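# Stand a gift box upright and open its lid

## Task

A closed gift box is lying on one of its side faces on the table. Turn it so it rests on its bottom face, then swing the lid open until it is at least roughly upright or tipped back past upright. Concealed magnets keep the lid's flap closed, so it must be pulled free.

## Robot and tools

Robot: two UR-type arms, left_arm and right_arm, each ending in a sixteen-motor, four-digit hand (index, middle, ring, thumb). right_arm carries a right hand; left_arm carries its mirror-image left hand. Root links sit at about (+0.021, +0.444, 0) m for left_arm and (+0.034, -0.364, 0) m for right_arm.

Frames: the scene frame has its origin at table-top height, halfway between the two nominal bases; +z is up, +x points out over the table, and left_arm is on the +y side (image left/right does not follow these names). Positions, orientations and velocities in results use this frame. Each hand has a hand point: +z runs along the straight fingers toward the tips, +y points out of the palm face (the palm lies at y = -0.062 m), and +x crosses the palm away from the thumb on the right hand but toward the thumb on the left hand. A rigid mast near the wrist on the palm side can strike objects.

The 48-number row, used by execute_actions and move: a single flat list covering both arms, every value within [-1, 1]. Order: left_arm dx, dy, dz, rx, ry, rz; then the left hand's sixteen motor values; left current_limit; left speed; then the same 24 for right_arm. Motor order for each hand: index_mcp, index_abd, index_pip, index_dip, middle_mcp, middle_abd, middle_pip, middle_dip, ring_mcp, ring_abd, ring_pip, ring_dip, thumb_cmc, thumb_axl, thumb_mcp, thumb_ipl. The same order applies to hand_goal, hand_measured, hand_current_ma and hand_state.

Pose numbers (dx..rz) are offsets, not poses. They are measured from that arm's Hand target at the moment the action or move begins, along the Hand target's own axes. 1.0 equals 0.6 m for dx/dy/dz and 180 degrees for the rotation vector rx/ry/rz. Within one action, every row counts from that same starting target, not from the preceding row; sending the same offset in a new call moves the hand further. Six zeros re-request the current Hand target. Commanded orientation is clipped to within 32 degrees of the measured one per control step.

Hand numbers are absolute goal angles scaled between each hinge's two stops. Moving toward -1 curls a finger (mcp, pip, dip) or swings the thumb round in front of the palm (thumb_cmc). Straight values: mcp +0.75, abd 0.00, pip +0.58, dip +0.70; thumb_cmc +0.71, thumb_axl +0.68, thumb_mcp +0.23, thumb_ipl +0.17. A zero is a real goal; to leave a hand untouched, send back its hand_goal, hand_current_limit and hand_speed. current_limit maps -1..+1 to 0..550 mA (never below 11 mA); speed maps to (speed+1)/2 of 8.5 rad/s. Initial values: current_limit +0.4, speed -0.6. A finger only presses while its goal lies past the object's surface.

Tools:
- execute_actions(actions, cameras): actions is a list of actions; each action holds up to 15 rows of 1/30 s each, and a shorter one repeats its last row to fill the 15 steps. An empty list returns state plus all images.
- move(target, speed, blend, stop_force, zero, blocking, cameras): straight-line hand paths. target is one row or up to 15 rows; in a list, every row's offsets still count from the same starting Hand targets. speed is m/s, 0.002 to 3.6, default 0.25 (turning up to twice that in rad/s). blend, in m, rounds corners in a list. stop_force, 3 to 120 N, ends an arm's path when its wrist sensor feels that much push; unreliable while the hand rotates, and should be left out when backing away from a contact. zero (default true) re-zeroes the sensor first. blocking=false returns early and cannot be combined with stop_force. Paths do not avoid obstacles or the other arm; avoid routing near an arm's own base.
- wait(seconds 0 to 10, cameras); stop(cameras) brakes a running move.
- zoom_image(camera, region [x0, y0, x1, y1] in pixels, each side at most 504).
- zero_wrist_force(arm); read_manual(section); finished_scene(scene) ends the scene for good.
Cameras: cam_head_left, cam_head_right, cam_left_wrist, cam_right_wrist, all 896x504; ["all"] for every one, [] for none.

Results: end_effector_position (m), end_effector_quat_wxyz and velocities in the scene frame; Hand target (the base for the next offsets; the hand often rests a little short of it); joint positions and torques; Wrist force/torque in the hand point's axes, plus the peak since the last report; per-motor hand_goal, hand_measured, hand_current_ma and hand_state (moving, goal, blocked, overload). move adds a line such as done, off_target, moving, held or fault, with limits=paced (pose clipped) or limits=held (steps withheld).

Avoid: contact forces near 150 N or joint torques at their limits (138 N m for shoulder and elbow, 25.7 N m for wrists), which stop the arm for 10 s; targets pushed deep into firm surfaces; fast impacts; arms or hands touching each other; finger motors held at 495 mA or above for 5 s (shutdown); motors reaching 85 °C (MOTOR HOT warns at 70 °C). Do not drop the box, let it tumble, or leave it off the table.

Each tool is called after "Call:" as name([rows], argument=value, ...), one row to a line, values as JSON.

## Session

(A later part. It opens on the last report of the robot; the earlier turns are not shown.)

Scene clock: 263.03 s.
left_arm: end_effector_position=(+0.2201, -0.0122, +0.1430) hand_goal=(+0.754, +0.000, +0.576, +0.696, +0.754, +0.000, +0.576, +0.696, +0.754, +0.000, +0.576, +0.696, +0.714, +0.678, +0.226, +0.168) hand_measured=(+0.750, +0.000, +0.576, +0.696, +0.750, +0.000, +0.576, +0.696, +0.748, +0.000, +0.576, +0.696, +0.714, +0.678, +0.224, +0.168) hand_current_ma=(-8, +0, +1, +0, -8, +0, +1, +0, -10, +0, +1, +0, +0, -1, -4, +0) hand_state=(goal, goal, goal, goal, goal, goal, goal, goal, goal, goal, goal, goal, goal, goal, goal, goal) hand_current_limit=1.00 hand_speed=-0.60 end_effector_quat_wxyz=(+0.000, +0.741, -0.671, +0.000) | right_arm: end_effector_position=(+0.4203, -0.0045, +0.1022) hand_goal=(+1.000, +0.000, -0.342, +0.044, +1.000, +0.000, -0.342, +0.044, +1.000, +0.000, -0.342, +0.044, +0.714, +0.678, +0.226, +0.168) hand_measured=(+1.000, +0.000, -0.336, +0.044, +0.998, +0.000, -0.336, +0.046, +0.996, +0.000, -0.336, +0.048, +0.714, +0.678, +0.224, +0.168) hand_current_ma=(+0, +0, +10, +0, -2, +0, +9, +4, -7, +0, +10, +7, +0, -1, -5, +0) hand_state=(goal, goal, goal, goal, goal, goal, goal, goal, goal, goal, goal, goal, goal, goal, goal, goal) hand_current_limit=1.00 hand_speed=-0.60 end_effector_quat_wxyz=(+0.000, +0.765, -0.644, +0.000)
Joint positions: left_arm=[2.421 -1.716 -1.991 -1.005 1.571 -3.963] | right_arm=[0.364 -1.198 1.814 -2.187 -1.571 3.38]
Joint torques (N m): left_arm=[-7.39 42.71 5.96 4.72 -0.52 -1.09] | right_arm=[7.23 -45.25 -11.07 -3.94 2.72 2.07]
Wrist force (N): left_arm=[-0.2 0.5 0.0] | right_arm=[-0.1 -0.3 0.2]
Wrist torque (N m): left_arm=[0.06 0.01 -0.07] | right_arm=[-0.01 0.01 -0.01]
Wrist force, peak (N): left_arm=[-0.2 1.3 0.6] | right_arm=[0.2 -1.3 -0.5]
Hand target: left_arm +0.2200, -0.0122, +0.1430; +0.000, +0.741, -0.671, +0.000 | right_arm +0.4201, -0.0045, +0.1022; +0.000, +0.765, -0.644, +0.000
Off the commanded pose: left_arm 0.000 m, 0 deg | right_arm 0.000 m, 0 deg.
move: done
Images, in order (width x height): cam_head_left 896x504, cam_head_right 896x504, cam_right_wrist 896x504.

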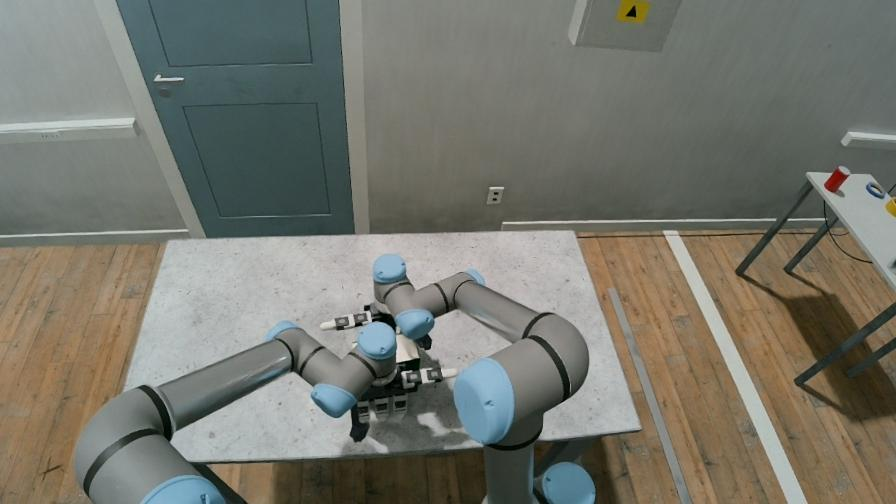

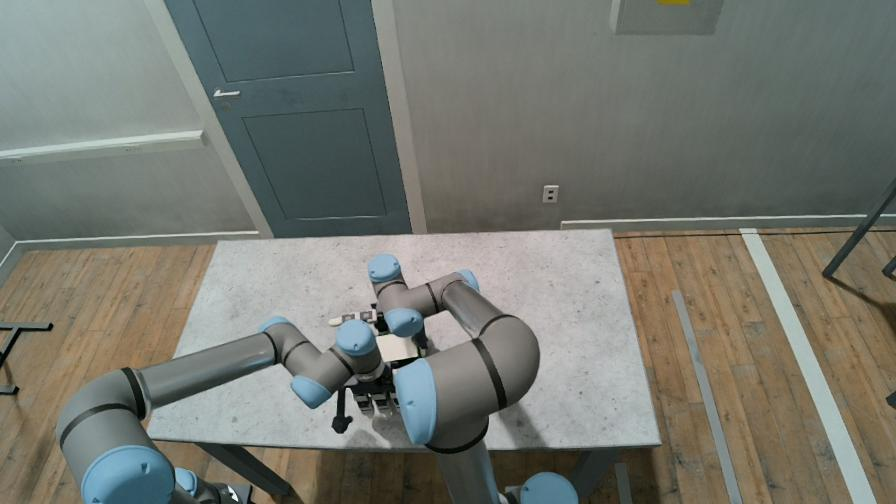

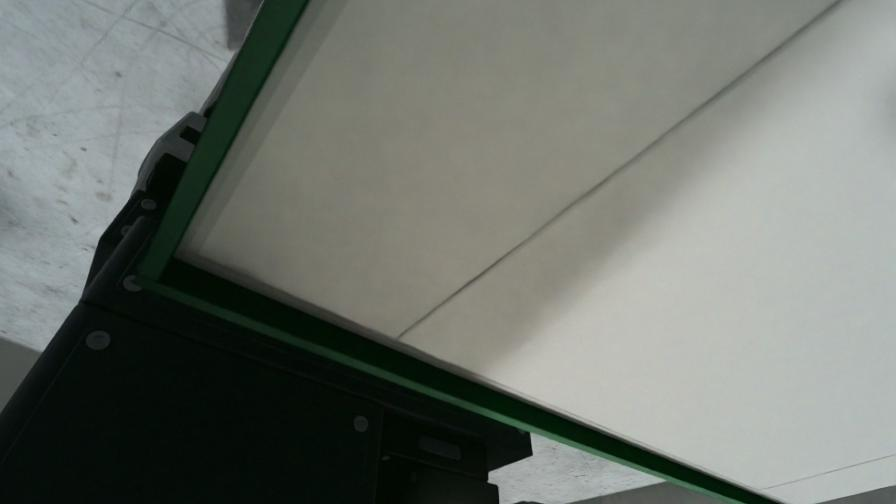

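Call:
move([
  [0,0.05,0,0,0,0,0.754,0,0.576,0.696,0.754,0,0.576,0.696,0.754,0,0.576,0.696,0.714,0.678,0.226,0.168,1,-0.6,0.015,-0.1,0,0,0,0,1,0,-0.343,0.044,1,0,-0.343,0.044,1,0,-0.343,0.044,0.714,0.678,0.226,0.168,1,-0.6],
  [-0.4,0.09,-0.1,0,0,0,0.754,0,0.576,0.696,0.754,0,0.576,0.696,0.754,0,0.576,0.696,0.714,0.678,0.226,0.168,1,-0.6,0.05,-0.35,-0.3,0,0,0,1,0,-0.343,0.044,1,0,-0.343,0.044,1,0,-0.343,0.044,0.714,0.678,0.226,0.168,1,-0.6],
], speed=0.25, cameras=["all"])

Call:
zoom_image(camera="cam_head_left", region=[300, 260, 500, 460])

Call:
zoom_image(camera="cam_head_right", region=[300, 260, 500, 460])

Scene clock: 289.10 s.
left_arm: end_effector_position=(+0.1424, +0.2212, +0.2030) hand_goal=(+0.754, +0.000, +0.576, +0.696, +0.754, +0.000, +0.576, +0.696, +0.754, +0.000, +0.576, +0.696, +0.714, +0.678, +0.226, +0.168) hand_measured=(+0.750, +0.000, +0.576, +0.696, +0.750, +0.000, +0.576, +0.696, +0.750, +0.000, +0.576, +0.696, +0.714, +0.678, +0.224, +0.168) hand_current_ma=(-7, +0, +1, +0, -7, +0, +1, +0, -9, +0, +1, +0, +0, -1, -4, +0) hand_state=(goal, goal, goal, goal, goal, goal, goal, goal, goal, goal, goal, goal, goal, goal, goal, goal) hand_current_limit=1.00 hand_speed=-0.60 end_effector_quat_wxyz=(+0.000, +0.741, -0.671, +0.000) | right_arm: end_effector_position=(+0.6322, +0.0019, +0.2822) hand_goal=(+1.000, +0.000, -0.342, +0.044, +1.000, +0.000, -0.342, +0.044, +1.000, +0.000, -0.342, +0.044, +0.714, +0.678, +0.226, +0.168) hand_measured=(+1.000, +0.000, -0.336, +0.044, +0.998, +0.000, -0.336, +0.046, +0.996, +0.000, -0.336, +0.048, +0.714, +0.678, +0.224, +0.168) hand_current_ma=(+0, +0, +10, +0, -2, +0, +9, +4, -7, +0, +10, +7, +0, -1, -5, +0) hand_state=(goal, goal, goal, goal, goal, goal, goal, goal, goal, goal, goal, goal, goal, goal, goal, goal) hand_current_limit=1.00 hand_speed=-0.60 end_effector_quat_wxyz=(+0.000, +0.765, -0.644, +0.000)
Joint positions: left_arm=[2.883 -0.98 -2.375 -1.358 1.571 -3.501] | right_arm=[0.261 -0.882 0.827 -1.517 -1.571 3.277]
Joint torques (N m): left_arm=[7.28 11.02 10.79 0.53 -2.03 1.6] | right_arm=[7.28 -38.19 -36.19 -0.67 -2.67 -1.78]
Wrist force (N): left_arm=[0.0 0.4 0.1] | right_arm=[0.1 -0.6 -0.3]
Wrist torque (N m): left_arm=[0.06 -0.01 -0.19] | right_arm=[-0.09 0.03 0.12]
Wrist force, peak (N): left_arm=[-1.1 0.4 0.0] | right_arm=[0.5 -1.2 -1.2]
Hand target: left_arm +0.1424, +0.2213, +0.2030; +0.000, +0.741, -0.671, +0.000 | right_arm +0.6322, +0.0019, +0.2822; +0.000, +0.765, -0.644, +0.000
Off the commanded pose: left_arm 0.000 m, 0 deg | right_arm 0.000 m, 0 deg.
move: done

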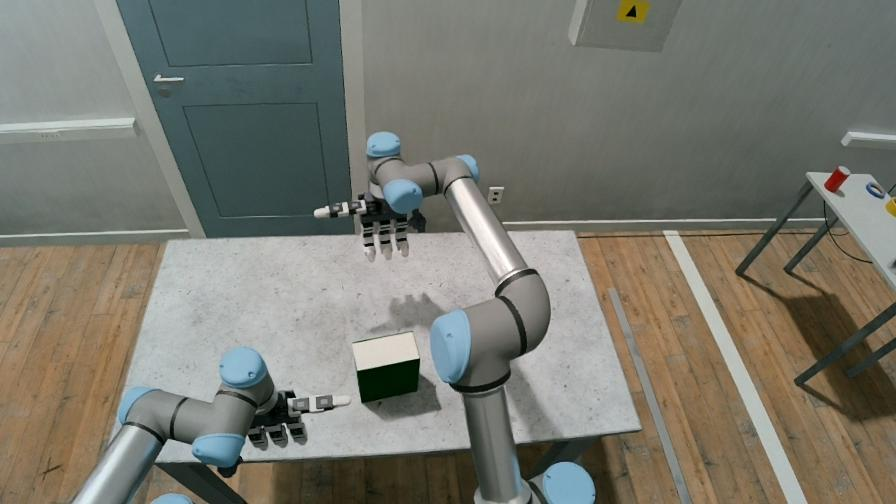

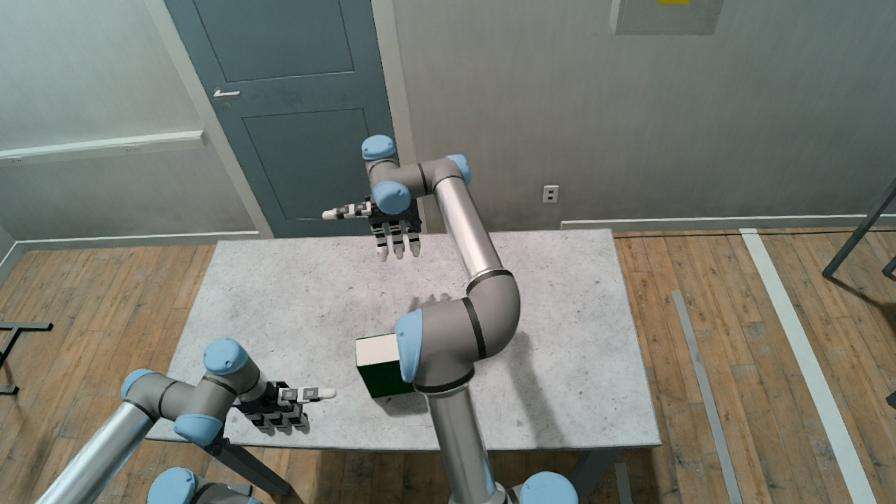

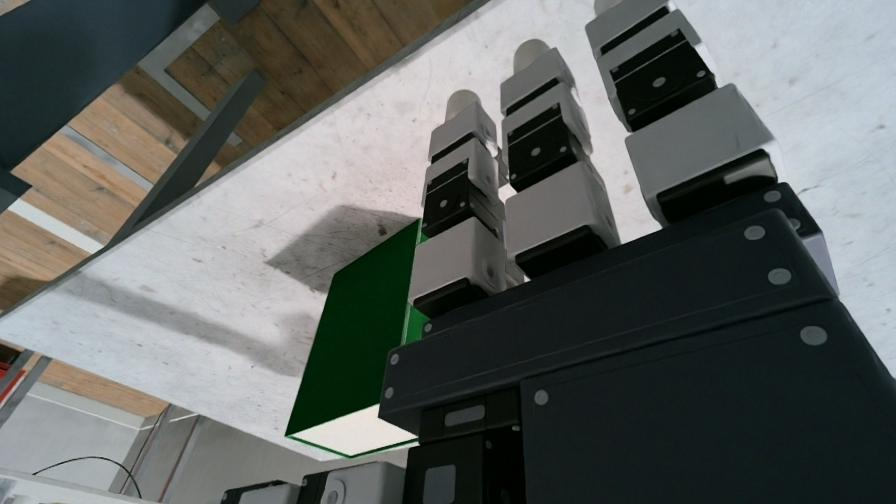

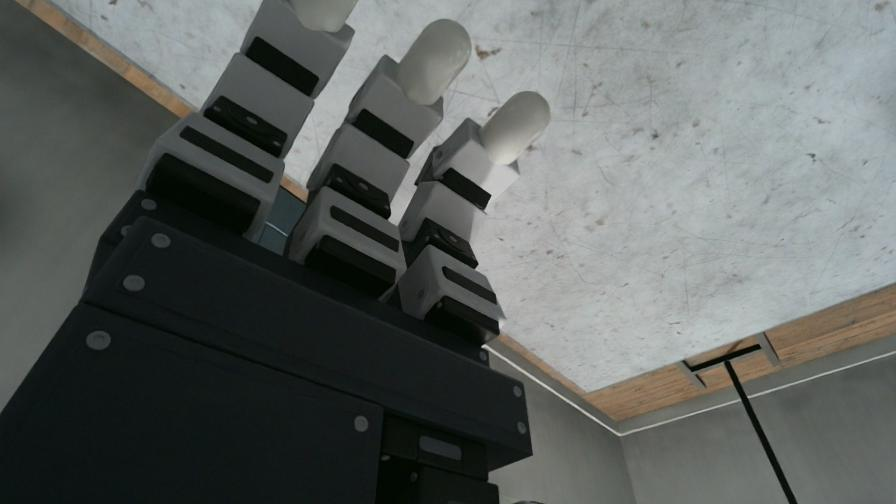

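Scaled by 2.520 from the camera's 896x504 image, which has a finer 1280x720 frame.

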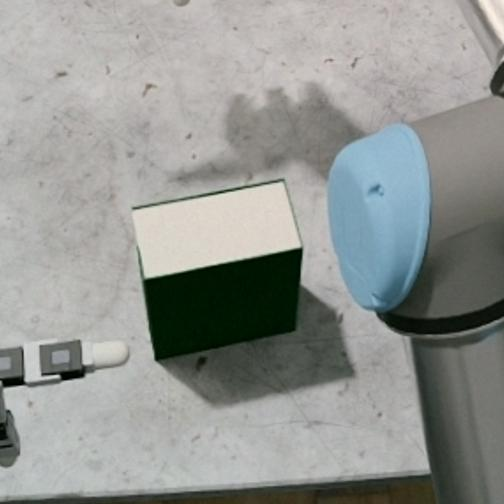

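Scaled by 2.520 from the camera's 896x504 image, which has a finer 1280x720 frame.

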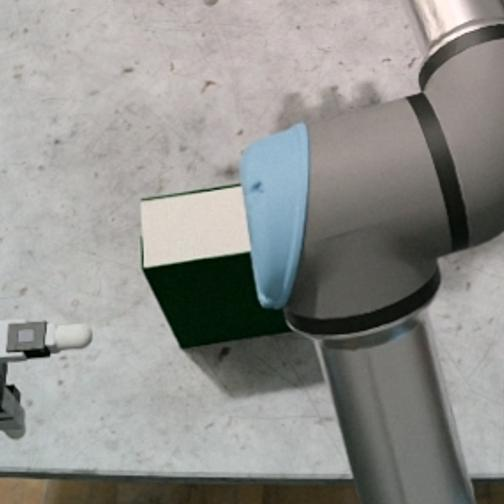

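Call:
move(target=[0.508,-0.097,-0.098,0,0,-0.028,0.754,0,0.576,0.696,0.754,0,0.576,0.696,0.754,0,0.576,0.696,0.714,0.678,0.226,0.168,1,-0.6,-0.022,0.118,0.105,0,0,0,1,0,-0.343,0.044,1,0,-0.343,0.044,1,0,-0.343,0.044,0.714,0.678,0.226,0.168,1,-0.6], speed=0.15)

Call:
move(target=[0,0,0,0,0,0,0.754,0,0.576,0.696,0.754,0,0.576,0.696,0.754,0,0.576,0.696,0.714,0.678,0.226,0.168,1,-0.6,-0.034,0.199,0,0,0,0,1,0,-0.343,0.044,1,0,-0.343,0.044,1,0,-0.343,0.044,0.714,0.678,0.226,0.168,1,-0.6], speed=0.03, stop_force=3, cameras=["all"])

Scene clock: 335.67 s.
left_arm: end_effector_position=(+0.2306, -0.0761, +0.2618) hand_goal=(+0.754, +0.000, +0.576, +0.696, +0.754, +0.000, +0.576, +0.696, +0.754, +0.000, +0.576, +0.696, +0.714, +0.678, +0.226, +0.168) hand_measured=(+0.750, +0.000, +0.576, +0.696, +0.750, +0.000, +0.576, +0.696, +0.750, +0.000, +0.576, +0.696, +0.714, +0.678, +0.224, +0.168) hand_current_ma=(-7, +0, +1, +0, -7, +0, +1, +0, -9, +0, +1, +0, +0, -1, -4, +0) hand_state=(goal, goal, goal, goal, goal, goal, goal, goal, goal, goal, goal, goal, goal, goal, goal, goal) hand_current_limit=1.00 hand_speed=-0.60 end_effector_quat_wxyz=(+0.000, +0.770, -0.638, +0.000) | right_arm: end_effector_position=(+0.5602, +0.0028, +0.2192) hand_goal=(+1.000, +0.000, -0.342, +0.044, +1.000, +0.000, -0.342, +0.044, +1.000, +0.000, -0.342, +0.044, +0.714, +0.678, +0.226, +0.168) hand_measured=(+1.000, +0.000, -0.336, +0.044, +0.998, +0.000, -0.336, +0.046, +0.996, +0.000, -0.336, +0.048, +0.714, +0.678, +0.224, +0.168) hand_current_ma=(+0, +0, +10, +0, -2, +0, +9, +4, -7, +0, +10, +7, +0, -1, -5, +0) hand_state=(goal, goal, goal, goal, goal, goal, goal, goal, goal, goal, goal, goal, goal, goal, goal, goal) hand_current_limit=1.00 hand_speed=-0.60 end_effector_quat_wxyz=(+0.000, +0.765, -0.644, +0.000)
Joint positions: left_arm=[2.351 -1.724 -1.652 -1.336 1.571 -4.121] | right_arm=[0.294 -1.042 1.249 -1.778 -1.571 3.31]
Joint torques (N m): left_arm=[-6.37 17.76 31.15 0.55 1.68 -1.15] | right_arm=[7.75 -54.41 -14.01 -4.04 2.05 2.16]
Wrist force (N): left_arm=[-0.3 0.4 0.1] | right_arm=[-0.1 0.3 -0.6]
Wrist torque (N m): left_arm=[0.05 0.03 -0.06] | right_arm=[0.06 0.04 -0.09]
Wrist force, peak (N): left_arm=[-0.9 1.1 0.3] | right_arm=[0.8 -0.5 -0.4]
Hand target: left_arm +0.2306, -0.0762, +0.2618; +0.000, +0.770, -0.638, +0.000 | right_arm +0.5602, +0.0028, +0.2192; +0.000, +0.765, -0.644, +0.000
Off the commanded pose: left_arm 0.000 m, 0 deg | right_arm 0.000 m, 0 deg.
move: done

Scene clock: 340.77 s.
left_arm: end_effector_position=(+0.2306, -0.0762, +0.2618) hand_goal=(+0.754, +0.000, +0.576, +0.696, +0.754, +0.000, +0.576, +0.696, +0.754, +0.000, +0.576, +0.696, +0.714, +0.678, +0.226, +0.168) hand_measured=(+0.750, +0.000, +0.576, +0.696, +0.750, +0.000, +0.576, +0.696, +0.750, +0.000, +0.576, +0.696, +0.714, +0.678, +0.224, +0.168) hand_current_ma=(-7, +0, +1, +0, -7, +0, +1, +0, -9, +0, +1, +0, +0, -1, -4, +0) hand_state=(goal, goal, goal, goal, goal, goal, goal, goal, goal, goal, goal, goal, goal, goal, goal, goal) hand_current_limit=1.00 hand_speed=-0.60 end_effector_quat_wxyz=(+0.000, +0.770, -0.638, +0.000) | right_arm: end_effector_position=(+0.4390, +0.0025, +0.2192) hand_goal=(+1.000, +0.000, -0.342, +0.044, +1.000, +0.000, -0.342, +0.044, +1.000, +0.000, -0.342, +0.044, +0.714, +0.678, +0.226, +0.168) hand_measured=(+1.000, +0.000, -0.336, +0.044, +0.998, +0.000, -0.336, +0.046, +0.996, +0.000, -0.336, +0.048, +0.714, +0.678, +0.224, +0.168) hand_current_ma=(+0, +0, +10, +0, -2, +0, +9, +4, -7, +0, +10, +7, +0, -1, -5, +0) hand_state=(goal, goal, goal, goal, goal, goal, goal, goal, goal, goal, goal, goal, goal, goal, goal, goal) hand_current_limit=1.00 hand_speed=-0.60 end_effector_quat_wxyz=(+0.000, +0.765, -0.644, +0.000)
Joint positions: left_arm=[2.351 -1.724 -1.652 -1.336 1.571 -4.121] | right_arm=[0.362 -1.281 1.595 -1.884 -1.571 3.378]
Joint torques (N m): left_arm=[-6.43 19.3 30.19 0.48 1.6 -1.23] | right_arm=[7.26 -44.78 -13.71 -4.15 -0.71 2.17]
Wrist force (N): left_arm=[-0.2 0.5 0.2] | right_arm=[-0.2 0.2 -0.2]
Wrist torque (N m): left_arm=[0.05 0.02 -0.05] | right_arm=[0.02 0.00 -0.05]
Wrist force, peak (N): left_arm=[-0.3 0.7 0.2] | right_arm=[-0.4 0.4 -0.5]
Hand target: left_arm +0.2306, -0.0762, +0.2618; +0.000, +0.770, -0.638, +0.000 | right_arm +0.4390, +0.0025, +0.2192; +0.000, +0.765, -0.644, +0.000
Off the commanded pose: left_arm 0.000 m, 0 deg | right_arm 0.000 m, 0 deg.
move: done

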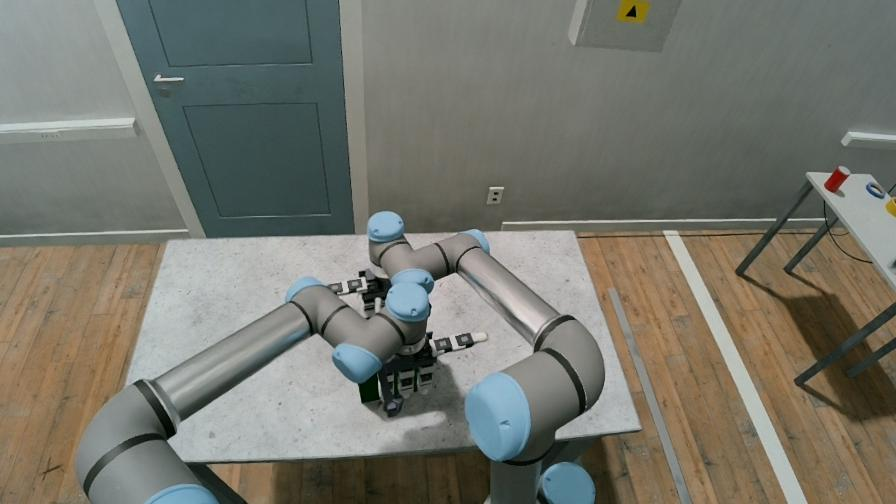

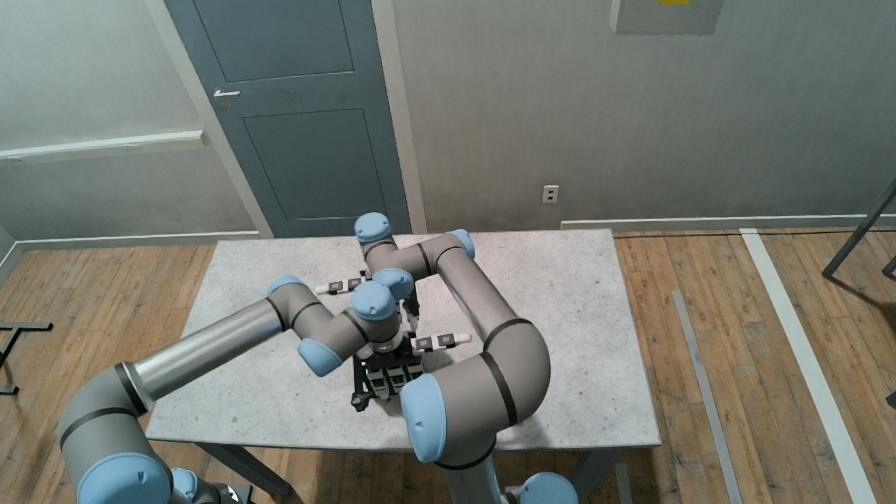

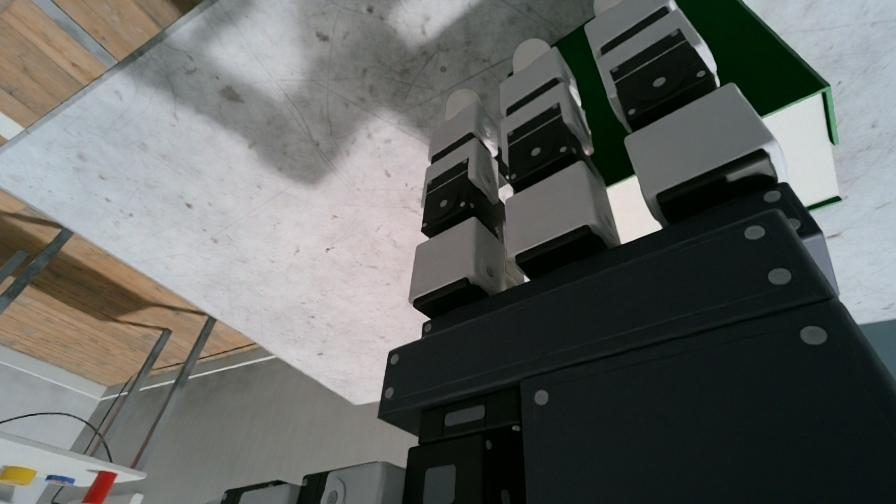

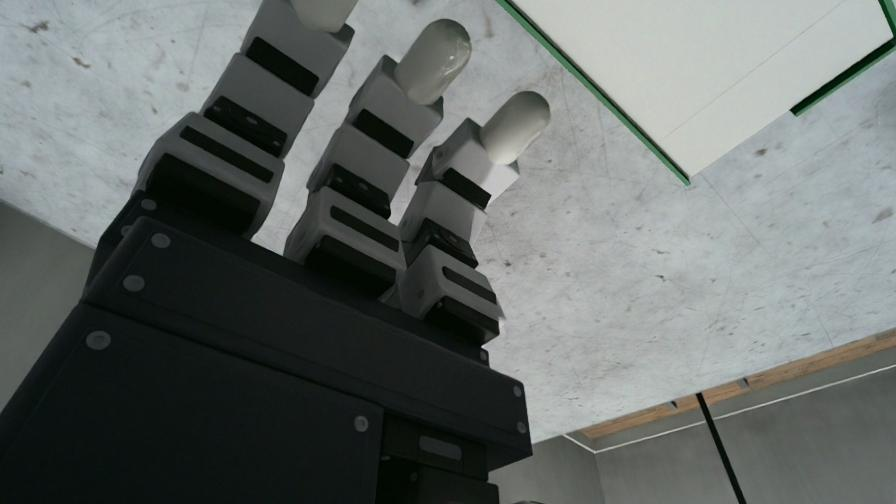

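Call:
move(target=[0,-0.15,0,0,0,0,0.754,0,0.576,0.696,0.754,0,0.576,0.696,0.754,0,0.576,0.696,0.714,0.678,0.226,0.168,1,-0.6,0,0,0,0,0,0,1,0,-0.343,0.044,1,0,-0.343,0.044,1,0,-0.343,0.044,0.714,0.678,0.226,0.168,1,-0.6], speed=0.02, stop_force=4, cameras=["all"])

Scene clock: 361.73 s.
left_arm: end_effector_position=(+0.2483, -0.0729, +0.2618) hand_goal=(+0.754, +0.000, +0.576, +0.696, +0.754, +0.000, +0.576, +0.696, +0.754, +0.000, +0.576, +0.696, +0.714, +0.678, +0.226, +0.168) hand_measured=(+0.750, +0.000, +0.576, +0.696, +0.750, +0.000, +0.576, +0.696, +0.750, +0.000, +0.576, +0.696, +0.714, +0.678, +0.224, +0.168) hand_current_ma=(-6, +0, +1, +0, -6, +0, +1, +0, -8, +0, +1, +0, +0, -1, -4, +0) hand_state=(goal, goal, goal, goal, goal, goal, goal, goal, goal, goal, goal, goal, goal, goal, goal, goal) hand_current_limit=1.00 hand_speed=-0.60 end_effector_quat_wxyz=(+0.000, +0.770, -0.638, +0.000) | right_arm: end_effector_position=(+0.4390, +0.0025, +0.2192) hand_goal=(+1.000, +0.000, -0.342, +0.044, +1.000, +0.000, -0.342, +0.044, +1.000, +0.000, -0.342, +0.044, +0.714, +0.678, +0.226, +0.168) hand_measured=(+1.000, +0.000, -0.336, +0.044, +0.998, +0.000, -0.336, +0.046, +0.996, +0.000, -0.336, +0.048, +0.714, +0.678, +0.224, +0.168) hand_current_ma=(+0, +0, +10, +0, -2, +0, +9, +4, -7, +0, +10, +7, +0, -1, -5, +0) hand_state=(goal, goal, goal, goal, goal, goal, goal, goal, goal, goal, goal, goal, goal, goal, goal, goal) hand_current_limit=1.00 hand_speed=-0.60 end_effector_quat_wxyz=(+0.000, +0.765, -0.644, +0.000)
Joint positions: left_arm=[2.378 -1.74 -1.634 -1.339 1.571 -4.094] | right_arm=[0.362 -1.281 1.595 -1.884 -1.571 3.378]
Joint torques (N m): left_arm=[-6.56 45.93 8.71 5.1 0.04 -1.26] | right_arm=[6.66 -44.39 -13.44 -4.16 2.08 2.1]
Wrist force (N): left_arm=[-0.3 0.5 0.1] | right_arm=[-0.1 0.2 -0.4]
Wrist torque (N m): left_arm=[0.07 0.03 -0.08] | right_arm=[0.04 0.00 -0.05]
Wrist force, peak (N): left_arm=[-0.2 0.8 -0.1] | right_arm=[0.2 0.1 -0.6]
Hand target: left_arm +0.2483, -0.0729, +0.2618; +0.000, +0.770, -0.638, +0.000 (not the last commanded pose) | right_arm +0.4390, +0.0025, +0.2192; +0.000, +0.765, -0.644, +0.000
Off the commanded pose: left_arm 0.072 m, 0 deg | right_arm 0.000 m, 0 deg.
move: held (left_arm; a check stopped the path); limits=held
pose unreachable (left arm): on one or more control steps of this call, first in action 0 (counted from 0), this arm could not follow its commanded pose, so it was not sent that pose on those steps. It may still have moved: this result reports where it is.
cause: moving toward the commanded pose would bring a part of the arm too close to another arm (a part of this arm just beyond joint 5 (wrist 2) and a part of the right arm just beyond its joint 4 (wrist 1), 9 mm apart when this arm was first held).

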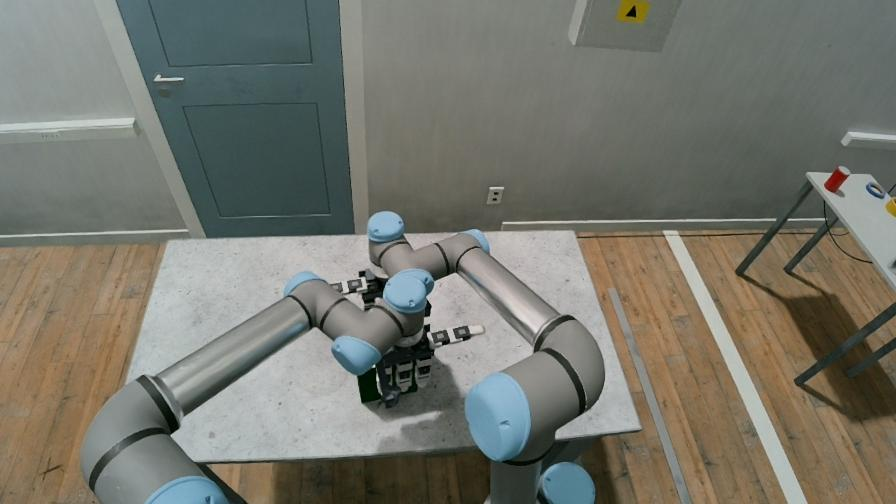

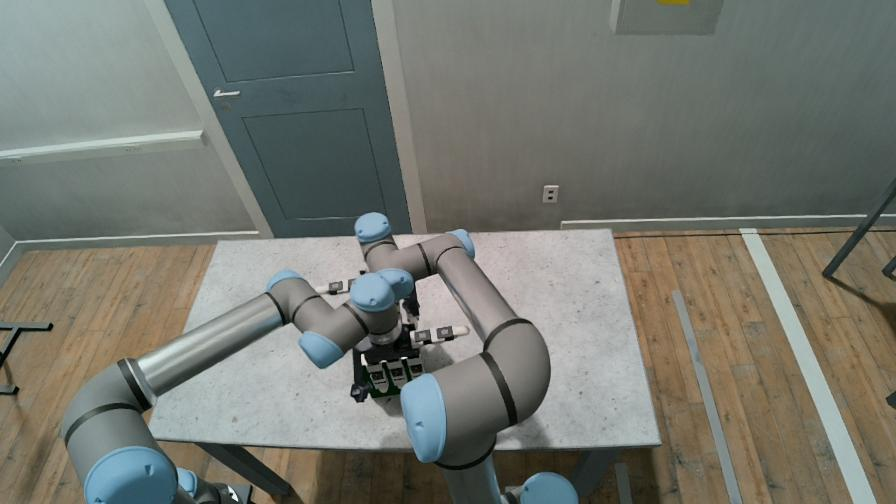

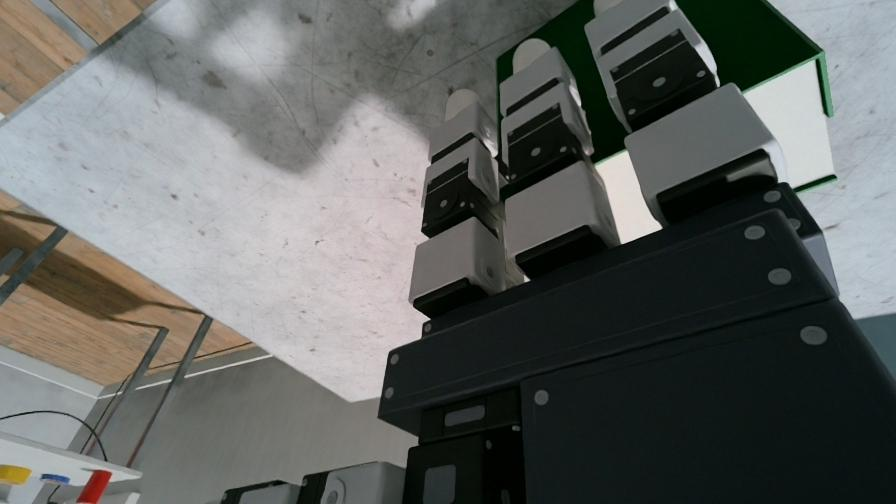

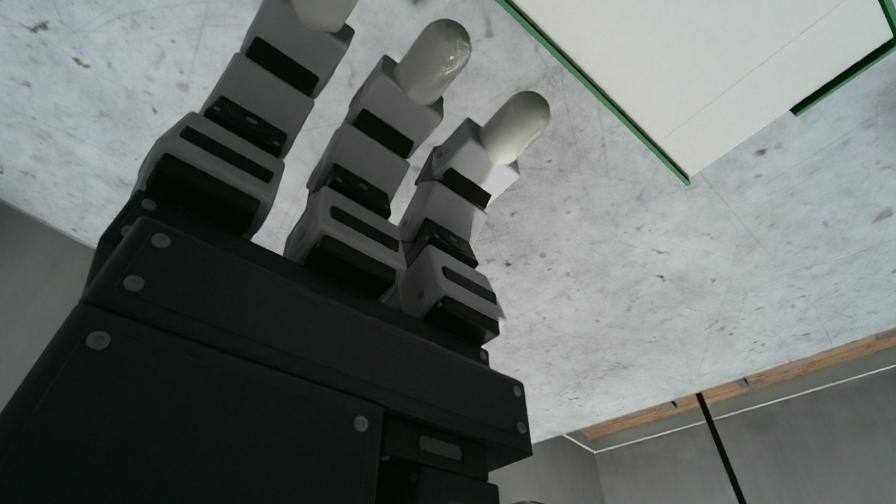

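Call:
move(target=[-0.068,0.153,0.183,0.305,0.007,0.014,0.754,0,0.576,0.696,0.754,0,0.576,0.696,0.754,0,0.576,0.696,0.714,0.678,0.226,0.168,1,-0.6,0,0,0,0,0,0,1,0,-0.343,0.044,1,0,-0.343,0.044,1,0,-0.343,0.044,0.714,0.678,0.226,0.168,1,-0.6], speed=0.1, cameras=["all"])

Call:
zoom_image(camera="cam_head_left", region=[300, 260, 500, 460])

Scene clock: 432.33 s.
left_arm: end_effector_position=(+0.1505, -0.0499, +0.1520) hand_goal=(+0.754, +0.000, +0.576, +0.696, +0.754, +0.000, +0.576, +0.696, +0.754, +0.000, +0.576, +0.696, +0.714, +0.678, +0.226, +0.168) hand_measured=(+0.748, +0.000, +0.576, +0.696, +0.748, +0.000, +0.576, +0.696, +0.746, +0.000, +0.576, +0.696, +0.708, +0.678, +0.224, +0.168) hand_current_ma=(-11, +0, +0, +0, -11, +0, +1, +0, -14, +0, +0, +0, -10, -1, -4, +0) hand_state=(goal, goal, goal, goal, goal, goal, goal, goal, goal, goal, goal, goal, goal, goal, goal, goal) hand_current_limit=1.00 hand_speed=-0.60 end_effector_quat_wxyz=(-0.348, +0.670, -0.582, +0.302) | right_arm: end_effector_position=(+0.4390, +0.0025, +0.2192) hand_goal=(+1.000, +0.000, -0.342, +0.044, +1.000, +0.000, -0.342, +0.044, +1.000, +0.000, -0.342, +0.044, +0.714, +0.678, +0.226, +0.168) hand_measured=(+1.000, +0.000, -0.336, +0.044, +0.998, +0.000, -0.336, +0.046, +0.996, +0.000, -0.336, +0.048, +0.714, +0.678, +0.224, +0.168) hand_current_ma=(+0, +0, +10, +0, -2, +0, +9, +4, -7, +0, +10, +7, +0, -1, -5, +0) hand_state=(goal, goal, goal, goal, goal, goal, goal, goal, goal, goal, goal, goal, goal, goal, goal, goal) hand_current_limit=1.00 hand_speed=-0.60 end_effector_quat_wxyz=(+0.000, +0.765, -0.644, +0.000)
Joint positions: left_arm=[1.824 -1.73 -2.083 -0.743 2.52 -4.52] | right_arm=[0.362 -1.281 1.595 -1.884 -1.571 3.378]
Joint torques (N m): left_arm=[-5.95 15.88 6.48 0.73 3.29 -1.49] | right_arm=[7.19 -44.01 -14.15 -4.15 2.14 2.03]
Wrist force (N): left_arm=[-0.6 0.1 -0.6] | right_arm=[0.1 0.1 -0.2]
Wrist torque (N m): left_arm=[0.06 0.09 0.01] | right_arm=[0.01 -0.03 -0.03]
Wrist force, peak (N): left_arm=[-0.6 0.1 -0.9] | right_arm=[-0.3 0.1 -0.6]
Hand target: left_arm +0.1505, -0.0499, +0.1520; -0.348, +0.670, -0.582, +0.302 | right_arm +0.4390, +0.0025, +0.2192; +0.000, +0.765, -0.644, +0.000
Off the commanded pose: left_arm 0.000 m, 0 deg | right_arm 0.000 m, 0 deg.
move: done

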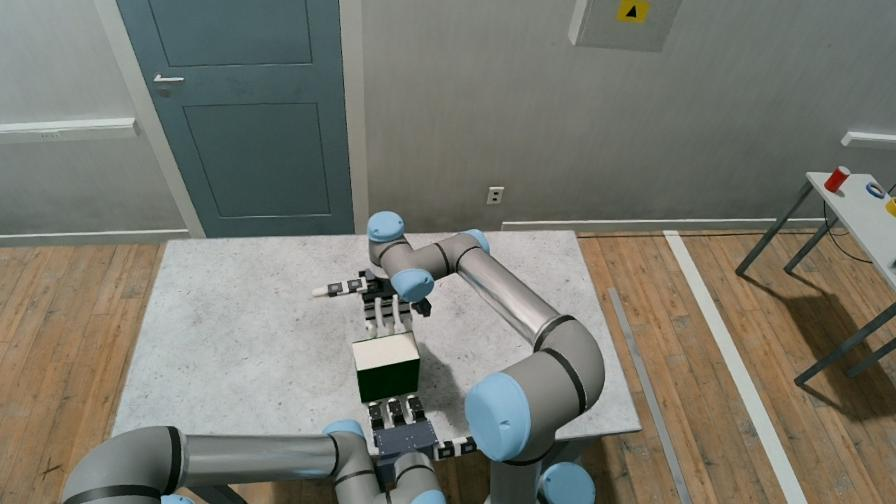

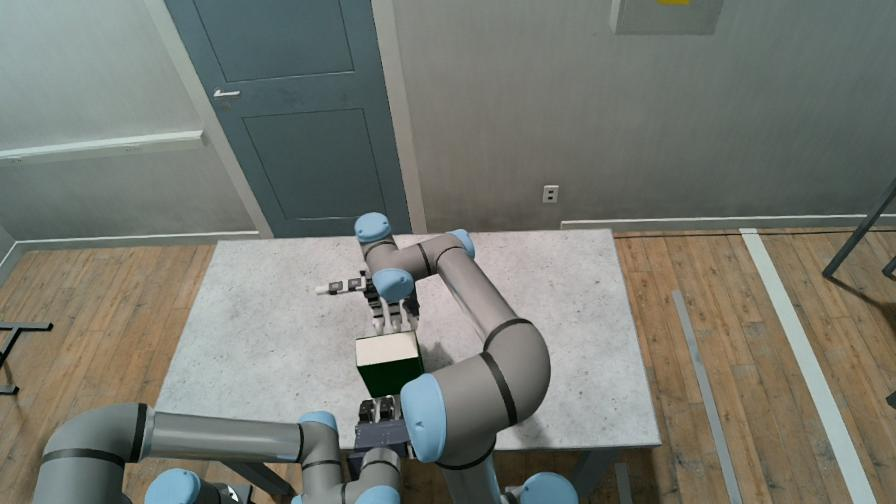

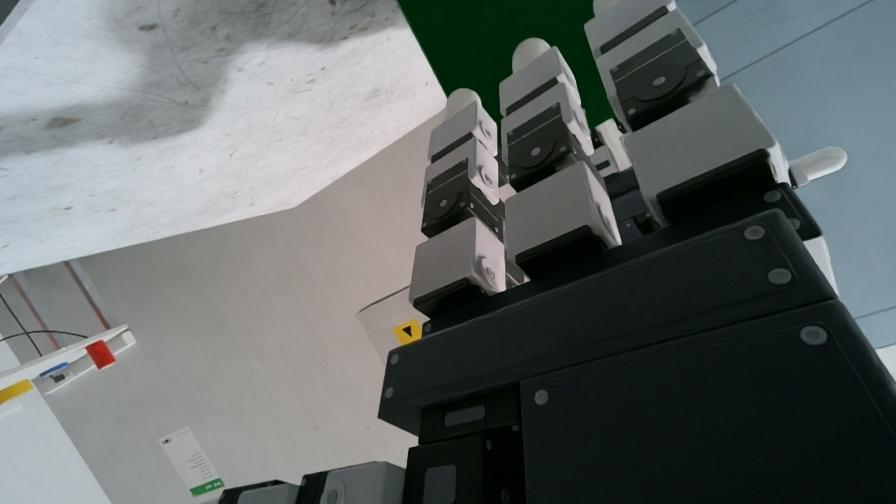

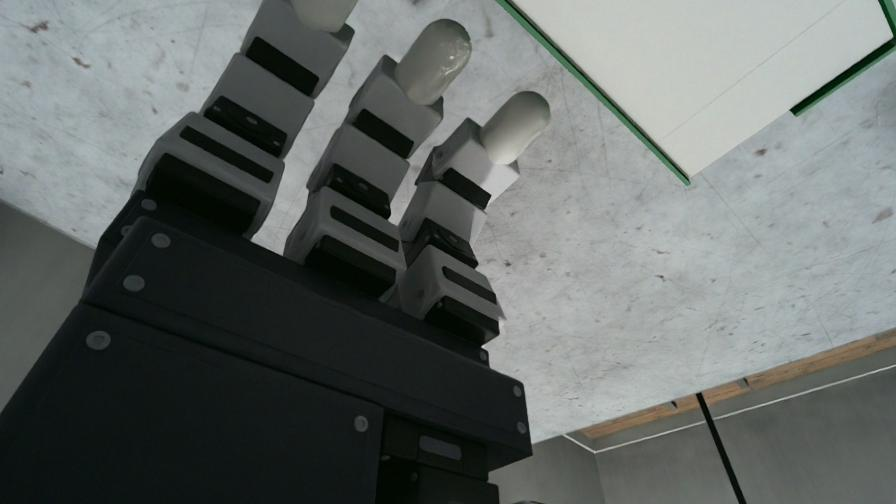

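Scaled by 2.520 from the camera's 896x504 image, which has a finer 1280x720 frame.

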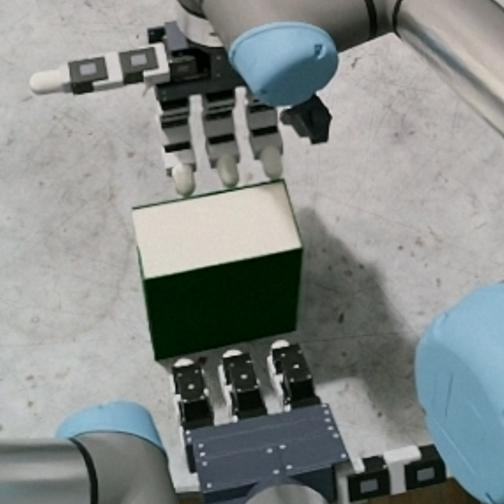

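Call:
move(target=[0,-0.1,0.143,0,0,0,0.754,0,0.576,0.696,0.754,0,0.576,0.696,0.754,0,0.576,0.696,0.714,0.678,0.226,0.168,1,-0.6,0,0,0,0,0,0,1,0,-0.343,0.044,1,0,-0.343,0.044,1,0,-0.343,0.044,0.714,0.678,0.226,0.168,1,-0.6], speed=0.02, stop_force=3, cameras=["cam_head_left","cam_right_wrist"])

Call:
zoom_image(camera="cam_head_left", region=[300, 260, 500, 460])

Scene clock: 449.77 s.
left_arm: end_effector_position=(+0.2359, -0.0378, +0.1518) hand_goal=(+0.754, +0.000, +0.576, +0.696, +0.754, +0.000, +0.576, +0.696, +0.754, +0.000, +0.576, +0.696, +0.714, +0.678, +0.226, +0.168) hand_measured=(+0.744, +0.000, +0.574, +0.696, +0.742, +0.000, +0.574, +0.696, +0.740, -0.002, +0.574, +0.696, +0.708, +0.678, +0.224, +0.168) hand_current_ma=(-23, +0, -3, +0, -24, +0, -3, +0, -31, -2, -3, +0, -10, -1, -4, +0) hand_state=(goal, goal, goal, goal, goal, goal, goal, goal, goal, goal, goal, goal, goal, goal, goal, goal) hand_current_limit=1.00 hand_speed=-0.60 end_effector_quat_wxyz=(-0.348, +0.670, -0.582, +0.302) | right_arm: end_effector_position=(+0.4390, +0.0025, +0.2192) hand_goal=(+1.000, +0.000, -0.342, +0.044, +1.000, +0.000, -0.342, +0.044, +1.000, +0.000, -0.342, +0.044, +0.714, +0.678, +0.226, +0.168) hand_measured=(+1.000, +0.000, -0.338, +0.042, +0.998, +0.000, -0.336, +0.046, +0.996, +0.000, -0.336, +0.048, +0.714, +0.678, +0.224, +0.168) hand_current_ma=(+0, +0, +9, -4, -2, +0, +9, +4, -7, +0, +10, +7, +0, -1, -5, +0) hand_state=(goal, goal, goal, goal, goal, goal, goal, goal, goal, goal, goal, goal, goal, goal, goal, goal) hand_current_limit=1.00 hand_speed=-0.60 end_effector_quat_wxyz=(+0.000, +0.765, -0.644, +0.000)
Joint positions: left_arm=[2.003 -1.769 -2.11 -0.447 2.472 -4.232] | right_arm=[0.362 -1.281 1.595 -1.884 -1.571 3.378]
Joint torques (N m): left_arm=[-5.37 42.28 10.22 0.94 3.12 -1.2] | right_arm=[5.56 -43.7 -13.88 -0.66 2.06 1.8]
Wrist force (N): left_arm=[-0.6 0.5 -0.9] | right_arm=[-0.1 0.1 -0.4]
Wrist torque (N m): left_arm=[0.09 0.08 -0.03] | right_arm=[0.03 -0.02 -0.05]
Wrist force, peak (N): left_arm=[-0.6 0.8 -5.6] | right_arm=[0.3 -2.9 -1.0]
Hand target: left_arm +0.2359, -0.0378, +0.1518; -0.348, +0.670, -0.582, +0.302 (not the last commanded pose) | right_arm +0.4390, +0.0025, +0.2192; +0.000, +0.765, -0.644, +0.000
Off the commanded pose: left_arm 0.018 m, 0 deg | right_arm 0.000 m, 0 deg.
move: contact (left_arm)
Images, in order (width x height): cam_head_left 896x504, cam_right_wrist 896x504.

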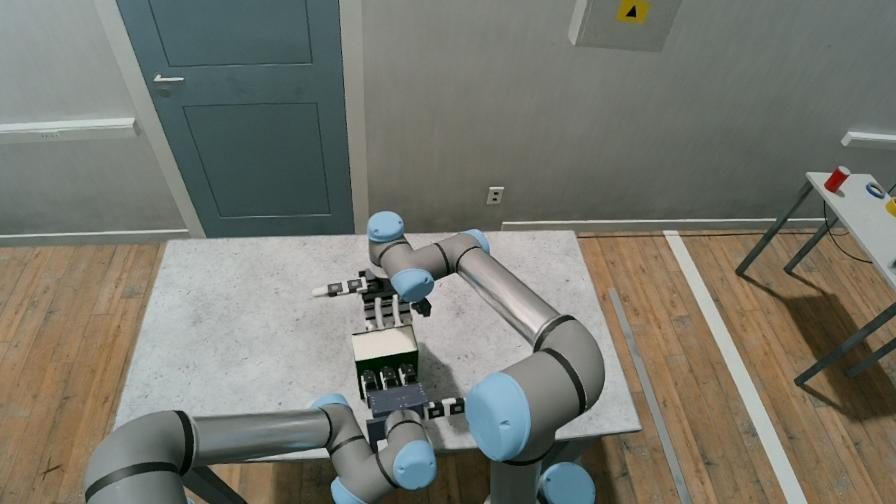

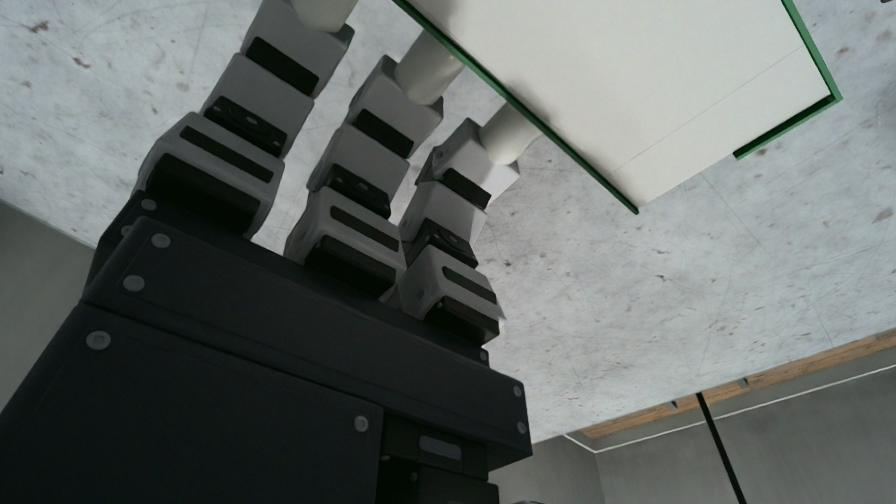

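Scaled by 2.520 from the camera's 896x504 image, which has a finer 1280x720 frame.

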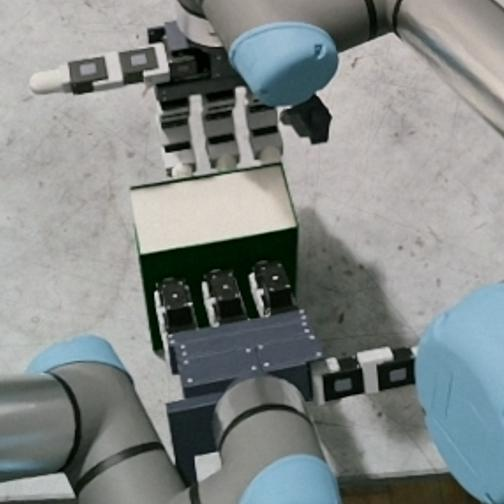

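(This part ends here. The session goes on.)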